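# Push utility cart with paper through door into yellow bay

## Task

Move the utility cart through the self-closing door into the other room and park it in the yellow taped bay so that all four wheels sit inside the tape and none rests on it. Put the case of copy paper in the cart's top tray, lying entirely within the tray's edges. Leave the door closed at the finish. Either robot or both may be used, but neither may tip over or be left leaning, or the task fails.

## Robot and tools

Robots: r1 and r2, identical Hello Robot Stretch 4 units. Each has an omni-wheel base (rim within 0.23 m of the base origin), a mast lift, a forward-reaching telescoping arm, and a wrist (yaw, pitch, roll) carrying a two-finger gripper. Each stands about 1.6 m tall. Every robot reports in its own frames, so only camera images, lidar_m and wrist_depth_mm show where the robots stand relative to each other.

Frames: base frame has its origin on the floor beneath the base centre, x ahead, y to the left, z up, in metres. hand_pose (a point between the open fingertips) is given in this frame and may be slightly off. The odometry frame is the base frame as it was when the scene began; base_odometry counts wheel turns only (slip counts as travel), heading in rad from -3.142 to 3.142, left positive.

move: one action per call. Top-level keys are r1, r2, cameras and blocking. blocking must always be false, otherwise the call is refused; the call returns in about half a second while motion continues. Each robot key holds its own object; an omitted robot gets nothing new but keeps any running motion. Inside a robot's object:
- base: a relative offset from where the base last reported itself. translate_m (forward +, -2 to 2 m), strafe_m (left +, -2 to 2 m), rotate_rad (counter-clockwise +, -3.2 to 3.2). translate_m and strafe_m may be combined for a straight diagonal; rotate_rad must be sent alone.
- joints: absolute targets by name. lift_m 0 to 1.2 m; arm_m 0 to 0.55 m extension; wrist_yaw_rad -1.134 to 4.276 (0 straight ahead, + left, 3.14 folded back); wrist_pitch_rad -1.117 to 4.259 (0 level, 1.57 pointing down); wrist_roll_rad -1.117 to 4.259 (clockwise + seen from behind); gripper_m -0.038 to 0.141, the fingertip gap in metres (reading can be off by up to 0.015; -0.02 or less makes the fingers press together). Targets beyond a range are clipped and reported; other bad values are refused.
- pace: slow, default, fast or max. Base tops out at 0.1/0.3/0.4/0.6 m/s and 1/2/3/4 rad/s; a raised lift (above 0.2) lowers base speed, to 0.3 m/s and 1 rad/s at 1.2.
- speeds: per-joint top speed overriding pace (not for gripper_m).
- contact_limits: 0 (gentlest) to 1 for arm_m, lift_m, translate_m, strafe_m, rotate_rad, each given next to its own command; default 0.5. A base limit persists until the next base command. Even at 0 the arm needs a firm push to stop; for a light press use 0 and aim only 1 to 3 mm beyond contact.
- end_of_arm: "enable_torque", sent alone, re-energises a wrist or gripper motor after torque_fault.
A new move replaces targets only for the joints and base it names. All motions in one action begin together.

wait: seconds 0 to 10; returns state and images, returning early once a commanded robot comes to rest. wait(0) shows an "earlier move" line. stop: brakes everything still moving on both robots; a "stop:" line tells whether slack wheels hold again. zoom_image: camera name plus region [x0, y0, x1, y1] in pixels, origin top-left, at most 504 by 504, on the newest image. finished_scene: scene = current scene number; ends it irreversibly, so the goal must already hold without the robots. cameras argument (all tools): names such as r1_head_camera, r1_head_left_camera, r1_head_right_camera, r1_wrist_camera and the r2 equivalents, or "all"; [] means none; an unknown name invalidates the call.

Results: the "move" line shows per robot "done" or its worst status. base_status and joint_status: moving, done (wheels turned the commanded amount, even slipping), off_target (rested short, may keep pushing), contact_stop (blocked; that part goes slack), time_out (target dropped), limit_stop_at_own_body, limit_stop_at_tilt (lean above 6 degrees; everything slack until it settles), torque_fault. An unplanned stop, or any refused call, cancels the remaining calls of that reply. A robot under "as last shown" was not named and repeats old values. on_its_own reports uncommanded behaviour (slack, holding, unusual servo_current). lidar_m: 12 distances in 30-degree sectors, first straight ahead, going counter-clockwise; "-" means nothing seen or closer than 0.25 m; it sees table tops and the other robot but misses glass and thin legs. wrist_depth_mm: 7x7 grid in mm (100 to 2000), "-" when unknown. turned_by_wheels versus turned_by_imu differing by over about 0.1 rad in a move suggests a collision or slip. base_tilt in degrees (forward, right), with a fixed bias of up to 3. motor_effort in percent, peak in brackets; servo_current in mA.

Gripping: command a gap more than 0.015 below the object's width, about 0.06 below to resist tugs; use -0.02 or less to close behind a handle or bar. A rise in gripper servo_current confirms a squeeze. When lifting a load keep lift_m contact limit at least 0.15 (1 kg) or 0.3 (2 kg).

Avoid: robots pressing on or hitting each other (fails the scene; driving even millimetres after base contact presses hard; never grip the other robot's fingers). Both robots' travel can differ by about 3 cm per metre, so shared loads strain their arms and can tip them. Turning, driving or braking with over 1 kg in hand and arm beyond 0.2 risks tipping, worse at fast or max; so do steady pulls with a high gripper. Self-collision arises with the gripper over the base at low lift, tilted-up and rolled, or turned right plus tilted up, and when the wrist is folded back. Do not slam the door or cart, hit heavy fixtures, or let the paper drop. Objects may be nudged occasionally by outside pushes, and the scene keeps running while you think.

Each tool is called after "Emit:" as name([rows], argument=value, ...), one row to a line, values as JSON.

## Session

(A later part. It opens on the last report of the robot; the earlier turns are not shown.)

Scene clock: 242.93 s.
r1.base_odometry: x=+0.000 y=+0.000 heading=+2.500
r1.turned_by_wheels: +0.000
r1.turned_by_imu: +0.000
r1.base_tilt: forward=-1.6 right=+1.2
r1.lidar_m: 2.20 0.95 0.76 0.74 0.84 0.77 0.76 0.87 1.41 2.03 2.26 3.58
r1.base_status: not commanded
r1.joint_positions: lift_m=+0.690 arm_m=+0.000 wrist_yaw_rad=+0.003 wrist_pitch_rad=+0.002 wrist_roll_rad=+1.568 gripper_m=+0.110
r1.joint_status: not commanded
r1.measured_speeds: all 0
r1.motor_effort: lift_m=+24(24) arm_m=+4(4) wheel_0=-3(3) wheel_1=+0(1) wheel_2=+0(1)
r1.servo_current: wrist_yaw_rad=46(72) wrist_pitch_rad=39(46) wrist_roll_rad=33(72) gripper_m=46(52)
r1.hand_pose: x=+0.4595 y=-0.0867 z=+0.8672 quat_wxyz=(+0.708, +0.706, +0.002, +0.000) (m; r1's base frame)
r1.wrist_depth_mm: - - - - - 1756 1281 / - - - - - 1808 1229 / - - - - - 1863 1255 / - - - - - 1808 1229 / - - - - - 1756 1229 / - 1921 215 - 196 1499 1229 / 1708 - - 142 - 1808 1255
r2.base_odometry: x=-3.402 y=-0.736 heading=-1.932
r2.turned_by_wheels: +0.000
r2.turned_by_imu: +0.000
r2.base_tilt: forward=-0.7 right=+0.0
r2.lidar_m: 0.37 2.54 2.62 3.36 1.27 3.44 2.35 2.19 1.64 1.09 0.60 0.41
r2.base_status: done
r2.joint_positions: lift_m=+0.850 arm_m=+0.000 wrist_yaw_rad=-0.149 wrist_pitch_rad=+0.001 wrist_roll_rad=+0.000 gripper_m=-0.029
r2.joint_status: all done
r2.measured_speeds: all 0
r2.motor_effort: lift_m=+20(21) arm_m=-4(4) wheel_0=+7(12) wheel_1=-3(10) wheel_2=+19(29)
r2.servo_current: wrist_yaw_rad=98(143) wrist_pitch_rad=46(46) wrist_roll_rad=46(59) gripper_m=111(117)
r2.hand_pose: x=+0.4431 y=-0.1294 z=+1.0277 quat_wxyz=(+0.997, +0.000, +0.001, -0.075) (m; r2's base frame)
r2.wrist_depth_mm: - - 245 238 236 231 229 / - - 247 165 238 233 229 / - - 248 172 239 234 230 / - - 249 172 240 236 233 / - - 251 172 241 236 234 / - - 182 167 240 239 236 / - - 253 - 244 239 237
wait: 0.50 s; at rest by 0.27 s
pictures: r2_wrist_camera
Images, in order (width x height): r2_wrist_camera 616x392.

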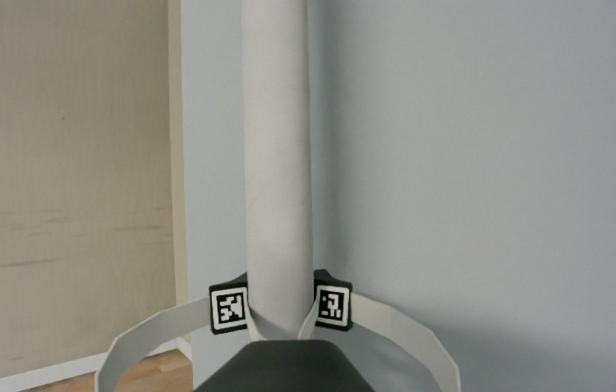

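Emit:
move(blocking=false, cameras=[], r2={"base":{"translate_m":-0.2749,"strafe_m":-0.1113},"joints":{"wrist_yaw_rad":0.15},"speeds":{"wrist_yaw_rad":0.18}})

Emit:
wait(seconds=2.5, cameras=["r2_wrist_camera"])

Emit:
move(blocking=false, cameras=[], r2={"base":{"translate_m":-0.2327,"strafe_m":-0.1757},"joints":{"wrist_yaw_rad":0.43},"speeds":{"wrist_yaw_rad":0.18}})

Emit:
wait(seconds=2.5, cameras=["r2_wrist_camera","r2_head_camera"])

Scene clock: 257.60 s.
move: r2 moving
r1: as last shown
r1.base_tilt: forward=-1.6 right=+1.3
r1.lidar_m: 2.22 0.94 0.76 0.75 0.84 0.77 0.77 0.87 1.45 2.03 2.24 3.59
r1.motor_effort: lift_m=+24(24) arm_m=+4(4) wheel_0=-3(3) wheel_1=+0(0) wheel_2=+0(1)
r1.servo_current: wrist_yaw_rad=59(72) wrist_pitch_rad=39(46) wrist_roll_rad=46(65) gripper_m=46(46)
r1.wrist_depth_mm: - - - - - 1756 1308 / - - - - - 1863 1205 / - - - - - 1756 1229 / - - - - - 1756 1255 / - - - - - 1863 1229 / - 1921 214 - 196 1499 1308 / 1708 - - 142 - 1808 1281
r2.base_odometry: x=-3.403 y=-0.702 heading=-1.931
r2.turned_by_wheels: +0.001
r2.turned_by_imu: +0.002
r2.base_tilt: forward=-0.6 right=+0.0
r2.lidar_m: 0.40 2.58 2.65 1.55 1.26 3.37 2.30 2.15 1.66 1.09 0.62 0.47
r2.base_status: translate_m moving; strafe_m moving
r2.joint_positions: lift_m=+0.850 arm_m=+0.000 wrist_yaw_rad=-0.075 wrist_pitch_rad=+0.001 wrist_roll_rad=+0.000 gripper_m=-0.029
r2.joint_status: wrist_yaw_rad moving
r2.measured_speeds: translate_m=-0.124 strafe_m=-0.049 rotate_rad=-0.001 lift_m=+0.000 arm_m=+0.000 wrist_yaw_rad=+0.168 wrist_pitch_rad=+0.000 wrist_roll_rad=+0.000
r2.motor_effort: lift_m=+20(20) arm_m=-3(4) wheel_0=+3(7) wheel_1=-10(11) wheel_2=+26(27)
r2.servo_current: wrist_yaw_rad=85(85) wrist_pitch_rad=39(46) wrist_roll_rad=59(59) gripper_m=111(117)
r2.hand_pose: x=+0.4519 y=-0.1088 z=+1.0277 quat_wxyz=(+0.999, +0.000, +0.001, -0.038) (m; r2's base frame)
r2.wrist_depth_mm: - - 247 163 235 228 223 / - - 250 164 236 228 224 / - - 251 168 237 231 224 / - - 251 169 238 232 226 / - - 253 170 239 232 228 / - - 185 167 237 233 229 / - - 256 - - 232 230
pictures: none
No camera images: "cameras" was empty.

Scene clock: 259.47 s.
earlier move: r2 off_target
r1.base_odometry: x=+0.000 y=+0.000 heading=+2.500
r1.turned_by_wheels: +0.000
r1.turned_by_imu: +0.000
r1.base_tilt: forward=-1.6 right=+1.2
r1.lidar_m: 2.21 0.94 0.74 0.72 0.85 0.78 0.77 0.88 1.44 2.04 2.25 3.54
r1.base_status: not commanded
r1.joint_positions: lift_m=+0.690 arm_m=+0.000 wrist_yaw_rad=+0.003 wrist_pitch_rad=+0.002 wrist_roll_rad=+1.568 gripper_m=+0.110
r1.joint_status: not commanded
r1.measured_speeds: all 0
r1.motor_effort: lift_m=+24(24) arm_m=+3(4) wheel_0=-2(3) wheel_1=+0(1) wheel_2=+0(1)
r1.servo_current: wrist_yaw_rad=52(72) wrist_pitch_rad=46(52) wrist_roll_rad=46(65) gripper_m=46(46)
r1.hand_pose: x=+0.4595 y=-0.0867 z=+0.8672 quat_wxyz=(+0.708, +0.706, +0.002, +0.000) (m; r1's base frame)
r1.wrist_depth_mm: - - - - - 1661 1281 / - - - - - 1921 1205 / - - - - - 1808 1229 / - - - - - 1756 1255 / - - - - - 1808 1255 / - 1863 213 - 196 1537 1281 / 1708 - - 142 - 1808 1281
r2.base_odometry: x=-3.410 y=-0.440 heading=-1.930
r2.turned_by_wheels: +0.001
r2.turned_by_imu: +0.045
r2.base_tilt: forward=-0.6 right=+0.0
r2.lidar_m: 0.39 2.83 2.91 1.26 1.27 2.87 2.03 1.91 1.64 1.12 0.74 0.51
r2.base_status: done
r2.joint_positions: lift_m=+0.850 arm_m=+0.000 wrist_yaw_rad=+0.173 wrist_pitch_rad=+0.001 wrist_roll_rad=+0.000 gripper_m=-0.029
r2.joint_status: wrist_yaw_rad off_target (ended at +0.173, target +0.150)
r2.measured_speeds: all 0
r2.on_its_own: wrist_yaw_rad is at rest, and its servo_current (137 mA) is outside its rest range (0 to 104 mA)
r2.motor_effort: lift_m=+20(20) arm_m=-3(4) wheel_0=+13(16) wheel_1=-2(12) wheel_2=+19(29)
r2.servo_current: wrist_yaw_rad=137(150) wrist_pitch_rad=39(46) wrist_roll_rad=46(59) gripper_m=104(117)
r2.hand_pose: x=+0.4700 y=-0.0365 z=+1.0277 quat_wxyz=(+0.996, +0.000, +0.001, +0.086) (m; r2's base frame)
r2.wrist_depth_mm: - - 251 233 225 216 209 / - - 252 234 228 217 - / - - 253 236 229 219 211 / - - 255 237 231 220 212 / - - 256 204 231 221 213 / - - 178 168 229 222 215 / - - 262 - 233 221 216
wait: 1.87 of 2.5 s (r2 has come to rest)
pictures: r2_wrist_camera
Images, in order (width x height): r2_wrist_camera 616x392.

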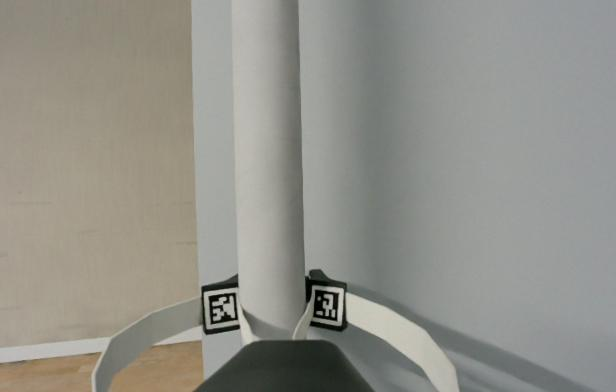

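Scene clock: 259.97 s.
move: r2 moving
r1: as last shown
r1.lidar_m: 2.21 0.92 0.74 0.75 0.83 0.77 0.76 0.87 1.43 2.03 2.27 3.56
r1.motor_effort: lift_m=+24(24) arm_m=+3(4) wheel_0=-3(3) wheel_1=+0(0) wheel_2=+0(0)
r1.servo_current: wrist_yaw_rad=59(72) wrist_pitch_rad=39(46) wrist_roll_rad=52(65) gripper_m=46(52)
r1.wrist_depth_mm: - - - - - 1756 1281 / - - - - - 1863 1205 / - - - - - 1708 1229 / - - - - - 1863 1255 / - - - - - 1808 1255 / - 1921 214 - 196 1537 1281 / 1708 - - 142 - 1808 1255
r2.base_odometry: x=-3.419 y=-0.408 heading=-1.928
r2.turned_by_wheels: +0.002
r2.turned_by_imu: +0.031
r2.base_tilt: forward=-0.6 right=+0.1
r2.lidar_m: 0.41 2.83 2.96 1.29 1.38 2.76 1.98 1.90 1.55 1.14 0.71 0.49
r2.base_status: translate_m moving; strafe_m moving
r2.joint_positions: lift_m=+0.850 arm_m=+0.000 wrist_yaw_rad=+0.241 wrist_pitch_rad=+0.001 wrist_roll_rad=+0.000 gripper_m=-0.029
r2.joint_status: wrist_yaw_rad moving
r2.measured_speeds: translate_m=-0.104 strafe_m=-0.085 rotate_rad=+0.009 lift_m=+0.000 arm_m=+0.000 wrist_yaw_rad=+0.180 wrist_pitch_rad=+0.000 wrist_roll_rad=+0.000
r2.motor_effort: lift_m=+20(20) arm_m=-2(3) wheel_0=+14(20) wheel_1=-13(13) wheel_2=+27(28)
r2.servo_current: wrist_yaw_rad=33(143) wrist_pitch_rad=33(46) wrist_roll_rad=46(52) gripper_m=111(111)
r2.hand_pose: x=+0.4718 y=-0.0161 z=+1.0277 quat_wxyz=(+0.993, +0.000, +0.001, +0.120) (m; r2's base frame)
r2.wrist_depth_mm: - - 256 163 224 212 204 / - - 258 164 227 214 - / - - 259 169 229 215 206 / - - 260 169 229 215 207 / - - - 169 231 217 208 / - - 185 167 227 218 209 / - - 1921 - 230 216 209
pictures: none
No camera images: "cameras" was empty.

Scene clock: 262.47 s.
earlier move: r2 moving
r1.base_odometry: x=+0.000 y=+0.000 heading=+2.500
r1.turned_by_wheels: +0.000
r1.turned_by_imu: +0.000
r1.base_tilt: forward=-1.6 right=+1.2
r1.lidar_m: 2.22 0.95 0.74 0.75 0.85 0.77 0.78 0.88 1.41 2.02 2.24 3.59
r1.base_status: not commanded
r1.joint_positions: lift_m=+0.690 arm_m=+0.000 wrist_yaw_rad=+0.003 wrist_pitch_rad=+0.002 wrist_roll_rad=+1.568 gripper_m=+0.110
r1.joint_status: not commanded
r1.measured_speeds: all 0
r1.motor_effort: lift_m=+24(24) arm_m=+3(4) wheel_0=-3(3) wheel_1=+0(1) wheel_2=+0(1)
r1.servo_current: wrist_yaw_rad=52(72) wrist_pitch_rad=39(52) wrist_roll_rad=59(72) gripper_m=33(52)
r1.hand_pose: x=+0.4595 y=-0.0867 z=+0.8672 quat_wxyz=(+0.708, +0.706, +0.002, +0.000) (m; r1's base frame)
r1.wrist_depth_mm: - - - - - 1756 1281 / - - - - - 1808 1229 / - - - - - 1756 1229 / - - - - - 1863 1229 / - - - - - 1808 1255 / - 1863 215 - 196 1464 1281 / 1661 - - 142 - 1863 1281
r2.base_odometry: x=-3.493 y=-0.161 heading=-1.928
r2.turned_by_wheels: -0.001
r2.turned_by_imu: +0.192
r2.base_tilt: forward=-0.6 right=+0.0
r2.lidar_m: 0.37 3.03 3.40 1.45 3.99 2.09 1.68 1.69 1.23 1.00 0.71 0.48
r2.base_status: translate_m moving; strafe_m moving
r2.joint_positions: lift_m=+0.850 arm_m=+0.000 wrist_yaw_rad=+0.455 wrist_pitch_rad=+0.001 wrist_roll_rad=+0.000 gripper_m=-0.029
r2.joint_status: wrist_yaw_rad off_target (ended at +0.455, target +0.430)
r2.measured_speeds: all 0
r2.motor_effort: lift_m=+20(20) arm_m=-4(4) wheel_0=+12(28) wheel_1=+2(13) wheel_2=+11(28)
r2.servo_current: wrist_yaw_rad=150(163) wrist_pitch_rad=39(46) wrist_roll_rad=52(65) gripper_m=104(111)
r2.hand_pose: x=+0.4684 y=+0.0481 z=+1.0277 quat_wxyz=(+0.974, +0.000, +0.001, +0.225) (m; r2's base frame)
r2.wrist_depth_mm: - - - 163 215 191 177 / - - - 164 216 193 178 / - - - 168 217 195 180 / - - - 168 219 198 180 / - - - 166 221 196 181 / - - 185 168 211 197 183 / - - - - 220 193 183
wait: 2.50 s; no rest
pictures: r2_head_camera, r2_wrist_camera
Images, in order (width x height): r2_head_camera 420x560, r2_wrist_camera 616x392.

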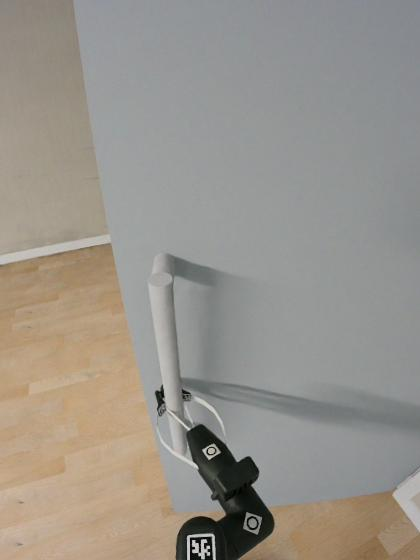

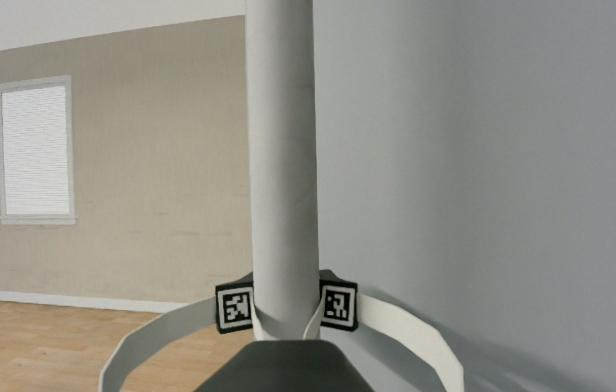

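Emit:
wait(seconds=1, cameras=["r2_head_left_camera","r2_head_right_camera"])

Scene clock: 269.67 s.
earlier move: r2 done
r1.base_odometry: x=+0.000 y=+0.000 heading=+2.500
r1.turned_by_wheels: +0.000
r1.turned_by_imu: +0.000
r1.base_tilt: forward=-1.6 right=+1.3
r1.lidar_m: 2.21 0.93 0.76 0.75 0.83 0.77 0.75 0.87 1.42 2.02 2.24 3.60
r1.base_status: not commanded
r1.joint_positions: lift_m=+0.690 arm_m=+0.000 wrist_yaw_rad=+0.003 wrist_pitch_rad=+0.002 wrist_roll_rad=+1.568 gripper_m=+0.110
r1.joint_status: not commanded
r1.measured_speeds: all 0
r1.motor_effort: lift_m=+24(24) arm_m=+4(4) wheel_0=-3(3) wheel_1=+0(1) wheel_2=-1(1)
r1.servo_current: wrist_yaw_rad=39(72) wrist_pitch_rad=39(52) wrist_roll_rad=46(72) gripper_m=46(52)
r1.hand_pose: x=+0.4595 y=-0.0867 z=+0.8672 quat_wxyz=(+0.708, +0.706, +0.002, +0.000) (m; r1's base frame)
r1.wrist_depth_mm: - - - - - 1708 1281 / - - - - - 1983 1229 / - - - - - 1708 1205 / - - - - - 1808 1255 / - - - - - 1756 1255 / - 1921 213 - 196 1537 1281 / 1708 - - 142 - 1808 1255
r2.base_odometry: x=-3.493 y=-0.161 heading=-1.928
r2.turned_by_wheels: +0.000
r2.turned_by_imu: +0.000
r2.base_tilt: forward=-0.6 right=+0.0
r2.lidar_m: 0.38 3.04 3.43 1.45 3.98 2.10 1.70 1.70 1.24 1.00 0.70 0.50
r2.base_status: done
r2.joint_positions: lift_m=+0.850 arm_m=+0.000 wrist_yaw_rad=+0.455 wrist_pitch_rad=+0.001 wrist_roll_rad=+0.000 gripper_m=-0.029
r2.joint_status: wrist_yaw_rad off_target (ended at +0.455, target +0.430)
r2.measured_speeds: all 0
r2.on_its_own: wrist_yaw_rad is at rest, and its servo_current (143 mA) is outside its rest range (0 to 104 mA)
r2.motor_effort: lift_m=+20(20) arm_m=-4(4) wheel_0=+10(28) wheel_1=+0(13) wheel_2=+11(28)
r2.servo_current: wrist_yaw_rad=143(163) wrist_pitch_rad=39(46) wrist_roll_rad=39(65) gripper_m=104(111)
r2.hand_pose: x=+0.4684 y=+0.0481 z=+1.0277 quat_wxyz=(+0.974, +0.000, +0.001, +0.225) (m; r2's base frame)
r2.wrist_depth_mm: - - - 163 215 191 177 / - - - 163 216 192 178 / - - - 168 217 195 180 / - - - 169 219 198 180 / - - - 166 220 196 181 / - - 185 167 211 197 182 / - - - - 219 191 182
wait: 0.00 of 1 s (r2 has come to rest)
pictures: r2_head_left_camera, r2_head_right_camera
Images, in order (width x height): r2_head_left_camera 420x672, r2_head_right_camera 420x672.

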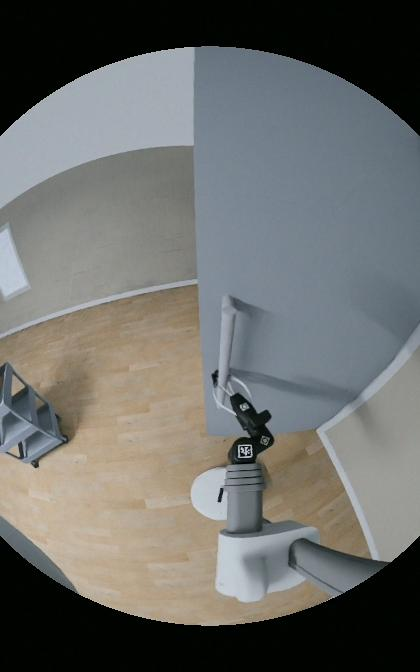

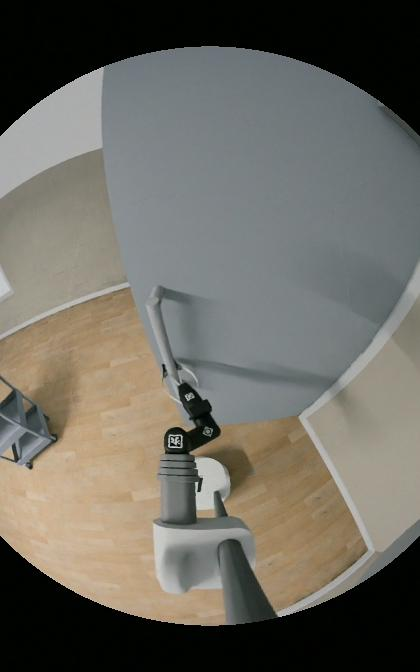

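Emit:
move(blocking=false, cameras=[], r2={"base":{"translate_m":-0.21,"strafe_m":-0.064},"joints":{"wrist_yaw_rad":0.455},"pace":"slow"})

Emit:
wait(seconds=4, cameras=["r2_wrist_camera","r2_head_left_camera","r1_head_camera"])

Scene clock: 276.80 s.
move: r2 moving
r1: as last shown
r1.base_tilt: forward=-1.6 right=+1.2
r1.lidar_m: 2.21 0.94 0.76 0.75 0.83 0.79 0.77 0.86 1.43 2.04 2.26 3.53
r1.motor_effort: lift_m=+24(24) arm_m=+4(4) wheel_0=-3(3) wheel_1=+0(0) wheel_2=+0(1)
r1.servo_current: wrist_yaw_rad=26(65) wrist_pitch_rad=39(46) wrist_roll_rad=39(65) gripper_m=39(46)
r1.wrist_depth_mm: - - - - - 1756 1281 / - - - - - 1863 1229 / - - - - - 1756 1255 / - - - - - 1808 1255 / - - - - - 1808 1229 / - 1863 214 - 196 1499 1255 / 1661 - - 142 - 1863 1308
r2.base_odometry: x=-3.492 y=-0.148 heading=-1.927
r2.turned_by_wheels: +0.001
r2.turned_by_imu: +0.002
r2.base_tilt: forward=-0.6 right=+0.0
r2.lidar_m: 0.40 3.07 3.43 1.44 3.93 2.07 1.71 1.69 1.23 1.02 0.70 0.49
r2.base_status: translate_m moving; strafe_m moving
r2.joint_positions: lift_m=+0.850 arm_m=+0.000 wrist_yaw_rad=+0.468 wrist_pitch_rad=+0.001 wrist_roll_rad=+0.000 gripper_m=-0.029
r2.joint_status: wrist_yaw_rad moving
r2.measured_speeds: translate_m=-0.049 strafe_m=-0.016 rotate_rad=+0.004 lift_m=+0.000 arm_m=+0.000 wrist_yaw_rad=+0.012 wrist_pitch_rad=+0.000 wrist_roll_rad=+0.000
r2.motor_effort: lift_m=+20(20) arm_m=-4(4) wheel_0=+7(10) wheel_1=-9(10) wheel_2=+21(21)
r2.servo_current: wrist_yaw_rad=78(130) wrist_pitch_rad=33(46) wrist_roll_rad=59(59) gripper_m=98(111)
r2.hand_pose: x=+0.4678 y=+0.0520 z=+1.0277 quat_wxyz=(+0.973, +0.000, +0.001, +0.232) (m; r2's base frame)
r2.wrist_depth_mm: - - - 163 215 192 177 / - - - 163 216 192 179 / - - - 167 218 195 180 / - - - 168 219 199 181 / - - - 168 221 196 182 / - - 184 168 180 195 182 / - - - - 221 193 183
pictures: none
No camera images: "cameras" was empty.

Scene clock: 279.73 s.
earlier move: r2 done
r1.base_odometry: x=+0.000 y=+0.000 heading=+2.500
r1.turned_by_wheels: +0.000
r1.turned_by_imu: +0.000
r1.base_tilt: forward=-1.6 right=+1.3
r1.lidar_m: 2.22 0.92 0.77 0.74 0.84 0.78 0.77 0.89 1.37 2.03 2.25 3.56
r1.base_status: not commanded
r1.joint_positions: lift_m=+0.690 arm_m=+0.000 wrist_yaw_rad=+0.003 wrist_pitch_rad=+0.002 wrist_roll_rad=+1.568 gripper_m=+0.110
r1.joint_status: not commanded
r1.measured_speeds: all 0
r1.motor_effort: lift_m=+24(24) arm_m=+4(4) wheel_0=-3(3) wheel_1=+0(1) wheel_2=+0(1)
r1.servo_current: wrist_yaw_rad=39(72) wrist_pitch_rad=46(52) wrist_roll_rad=46(65) gripper_m=46(52)
r1.hand_pose: x=+0.4595 y=-0.0867 z=+0.8672 quat_wxyz=(+0.708, +0.706, +0.002, +0.000) (m; r1's base frame)
r1.wrist_depth_mm: - - - - - 1708 1281 / - - - - - 1863 1229 / - - - - - 1808 1255 / - - - - - 1808 1255 / - - - - - 1921 1255 / - 1863 213 - 196 1464 1255 / 1708 - - 143 - 1808 1255
r2.base_odometry: x=-3.480 y=+0.057 heading=-1.927
r2.turned_by_wheels: +0.000
r2.turned_by_imu: +0.067
r2.base_tilt: forward=-0.7 right=+0.0
r2.lidar_m: 0.41 0.50 1.54 1.54 3.10 1.74 1.50 1.49 1.14 0.98 0.80 0.54
r2.base_status: done
r2.joint_positions: lift_m=+0.850 arm_m=+0.000 wrist_yaw_rad=+0.475 wrist_pitch_rad=+0.001 wrist_roll_rad=+0.000 gripper_m=-0.029
r2.joint_status: all done
r2.measured_speeds: all 0
r2.on_its_own: wrist_yaw_rad is at rest, and its servo_current (124 mA) is outside its rest range (0 to 104 mA)
r2.motor_effort: lift_m=+20(20) arm_m=-3(4) wheel_0=+9(17) wheel_1=-5(11) wheel_2=+17(25)
r2.servo_current: wrist_yaw_rad=124(130) wrist_pitch_rad=39(46) wrist_roll_rad=46(59) gripper_m=111(111)
r2.hand_pose: x=+0.4674 y=+0.0541 z=+1.0277 quat_wxyz=(+0.972, +0.000, +0.001, +0.235) (m; r2's base frame)
r2.wrist_depth_mm: - - - 163 216 200 187 / - - - 164 220 200 188 / - - - 170 220 202 189 / - - - 170 223 203 190 / - - - 166 224 204 - / - - 182 167 217 206 193 / - - - - 224 201 193
wait: 2.93 of 4 s (r2 has come to rest)
pictures: r1_head_camera, r2_head_left_camera, r2_wrist_camera
Images, in order (width x height): r1_head_camera 420x560, r2_head_left_camera 420x672, r2_wrist_camera 616x392.

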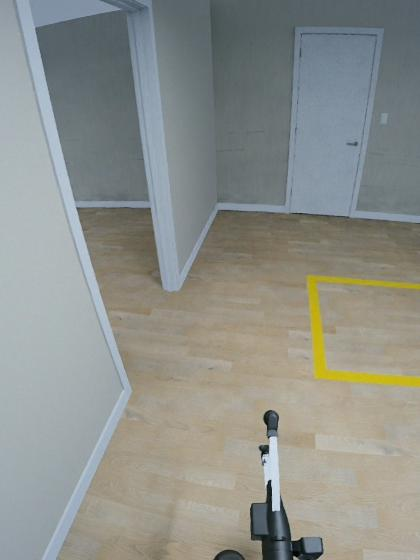

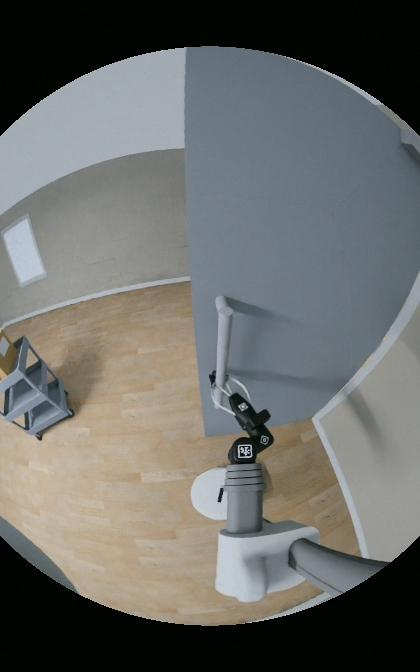

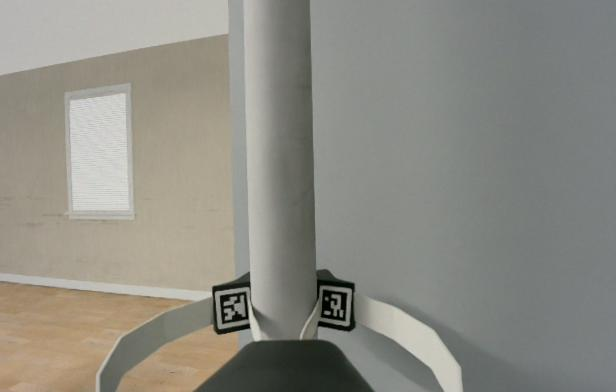

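Emit:
move(blocking=false, r1={"base":{"rotate_rad":0.5}}, cameras=[])

Emit:
wait(seconds=2, cameras=["r1_head_camera","r2_head_camera"])

Scene clock: 299.13 s.
move: r1 moving
r1.base_odometry: x=+0.000 y=+0.000 heading=+2.753
r1.turned_by_wheels: +0.253
r1.turned_by_imu: +0.253
r1.base_tilt: forward=-1.6 right=+1.3
r1.lidar_m: 1.22 0.82 0.74 0.77 0.83 0.78 0.78 1.02 2.04 2.08 2.66 3.92
r1.base_status: rotate_rad moving
r1.joint_positions: lift_m=+0.690 arm_m=+0.000 wrist_yaw_rad=+0.002 wrist_pitch_rad=+0.002 wrist_roll_rad=+1.568 gripper_m=+0.110
r1.joint_status: not commanded
r1.measured_speeds: translate_m=+0.001 strafe_m=+0.000 rotate_rad=+0.980 lift_m=+0.000 arm_m=+0.000 wrist_yaw_rad=+0.000 wrist_pitch_rad=+0.000 wrist_roll_rad=+0.000
r1.motor_effort: lift_m=+24(24) arm_m=+4(4) wheel_0=-7(10) wheel_1=-7(8) wheel_2=-6(8)
r1.servo_current: wrist_yaw_rad=59(59) wrist_pitch_rad=39(46) wrist_roll_rad=46(65) gripper_m=46(46)
r1.hand_pose: x=+0.4595 y=-0.0867 z=+0.8672 quat_wxyz=(+0.708, +0.706, +0.002, +0.000) (m; r1's base frame)
r1.wrist_depth_mm: - - - - - 1708 1205 / - - - - - 1708 1281 / - - - - - 1756 1255 / - - - - - 1808 1229 / 1756 - - - - 1808 1281 / - - - - 211 1464 1229 / - - - 143 - 1808 1281
r2.base_odometry: x=-3.480 y=+0.057 heading=-1.927
r2.turned_by_wheels: +0.000
r2.turned_by_imu: +0.001
r2.base_tilt: forward=-0.6 right=+0.0
r2.lidar_m: 0.40 0.48 1.54 1.55 3.09 1.77 1.49 1.51 1.15 0.99 0.82 0.53
r2.base_status: not commanded
r2.joint_positions: lift_m=+0.850 arm_m=+0.000 wrist_yaw_rad=+0.475 wrist_pitch_rad=+0.001 wrist_roll_rad=+0.000 gripper_m=-0.029
r2.joint_status: not commanded
r2.measured_speeds: all 0
r2.motor_effort: lift_m=+20(20) arm_m=-4(4) wheel_0=+9(9) wheel_1=-4(5) wheel_2=+17(17)
r2.servo_current: wrist_yaw_rad=111(130) wrist_pitch_rad=46(46) wrist_roll_rad=52(59) gripper_m=98(111)
r2.hand_pose: x=+0.4674 y=+0.0541 z=+1.0277 quat_wxyz=(+0.972, +0.000, +0.001, +0.235) (m; r2's base frame)
r2.wrist_depth_mm: - - - 164 218 200 187 / - - - 165 220 200 189 / - - - 169 220 202 190 / - - - 170 222 204 190 / - - - 166 224 204 - / - - 184 167 216 206 193 / - - - - 223 201 193
pictures: none
No camera images: "cameras" was empty.

Scene clock: 299.93 s.
earlier move: r1 done
r1.base_odometry: x=+0.000 y=+0.000 heading=+2.999
r1.turned_by_wheels: +0.247
r1.turned_by_imu: +0.248
r1.base_tilt: forward=-1.6 right=+1.3
r1.lidar_m: 0.97 0.77 0.73 0.84 0.77 0.75 0.86 1.35 2.03 2.25 3.45 2.20
r1.base_status: done
r1.joint_positions: lift_m=+0.690 arm_m=+0.000 wrist_yaw_rad=+0.002 wrist_pitch_rad=+0.002 wrist_roll_rad=+1.568 gripper_m=+0.110
r1.joint_status: not commanded
r1.measured_speeds: all 0
r1.motor_effort: lift_m=+24(24) arm_m=+3(4) wheel_0=-2(10) wheel_1=-2(8) wheel_2=-1(8)
r1.servo_current: wrist_yaw_rad=65(65) wrist_pitch_rad=39(52) wrist_roll_rad=59(72) gripper_m=46(46)
r1.hand_pose: x=+0.4595 y=-0.0867 z=+0.8672 quat_wxyz=(+0.708, +0.706, +0.002, +0.000) (m; r1's base frame)
r1.wrist_depth_mm: - - - - - 1708 1229 / - - - - - 1756 1229 / - - - - - 1756 1255 / - - - - - 1808 1205 / - - - - - - - / - 191 183 - 189 - - / - - - 136 - - -
r2.base_odometry: x=-3.480 y=+0.057 heading=-1.927
r2.turned_by_wheels: +0.000
r2.turned_by_imu: +0.000
r2.base_tilt: forward=-0.7 right=+0.0
r2.lidar_m: 0.38 0.47 1.55 1.54 3.08 1.76 1.49 1.50 1.17 0.98 0.81 0.54
r2.base_status: not commanded
r2.joint_positions: lift_m=+0.850 arm_m=+0.000 wrist_yaw_rad=+0.475 wrist_pitch_rad=+0.001 wrist_roll_rad=+0.000 gripper_m=-0.029
r2.joint_status: not commanded
r2.measured_speeds: all 0
r2.on_its_own: wrist_yaw_rad is at rest, and its servo_current (124 mA) is outside its rest range (0 to 104 mA)
r2.motor_effort: lift_m=+20(20) arm_m=-4(4) wheel_0=+9(9) wheel_1=-4(5) wheel_2=+16(17)
r2.servo_current: wrist_yaw_rad=124(130) wrist_pitch_rad=46(46) wrist_roll_rad=46(59) gripper_m=104(111)
r2.hand_pose: x=+0.4674 y=+0.0541 z=+1.0277 quat_wxyz=(+0.972, +0.000, +0.001, +0.235) (m; r2's base frame)
r2.wrist_depth_mm: - - - 163 218 200 187 / - - - 164 220 200 189 / - - - 170 220 202 190 / - - - 170 223 204 191 / - - - 167 224 204 - / - - 184 167 216 205 193 / - - - - 224 201 193
wait: 0.80 of 2 s (r1 has come to rest)
pictures: r1_head_camera, r2_head_camera
Images, in order (width x height): r1_head_camera 420x560, r2_head_camera 420x560.

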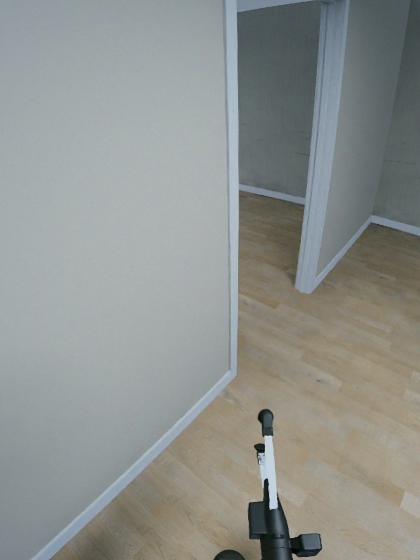

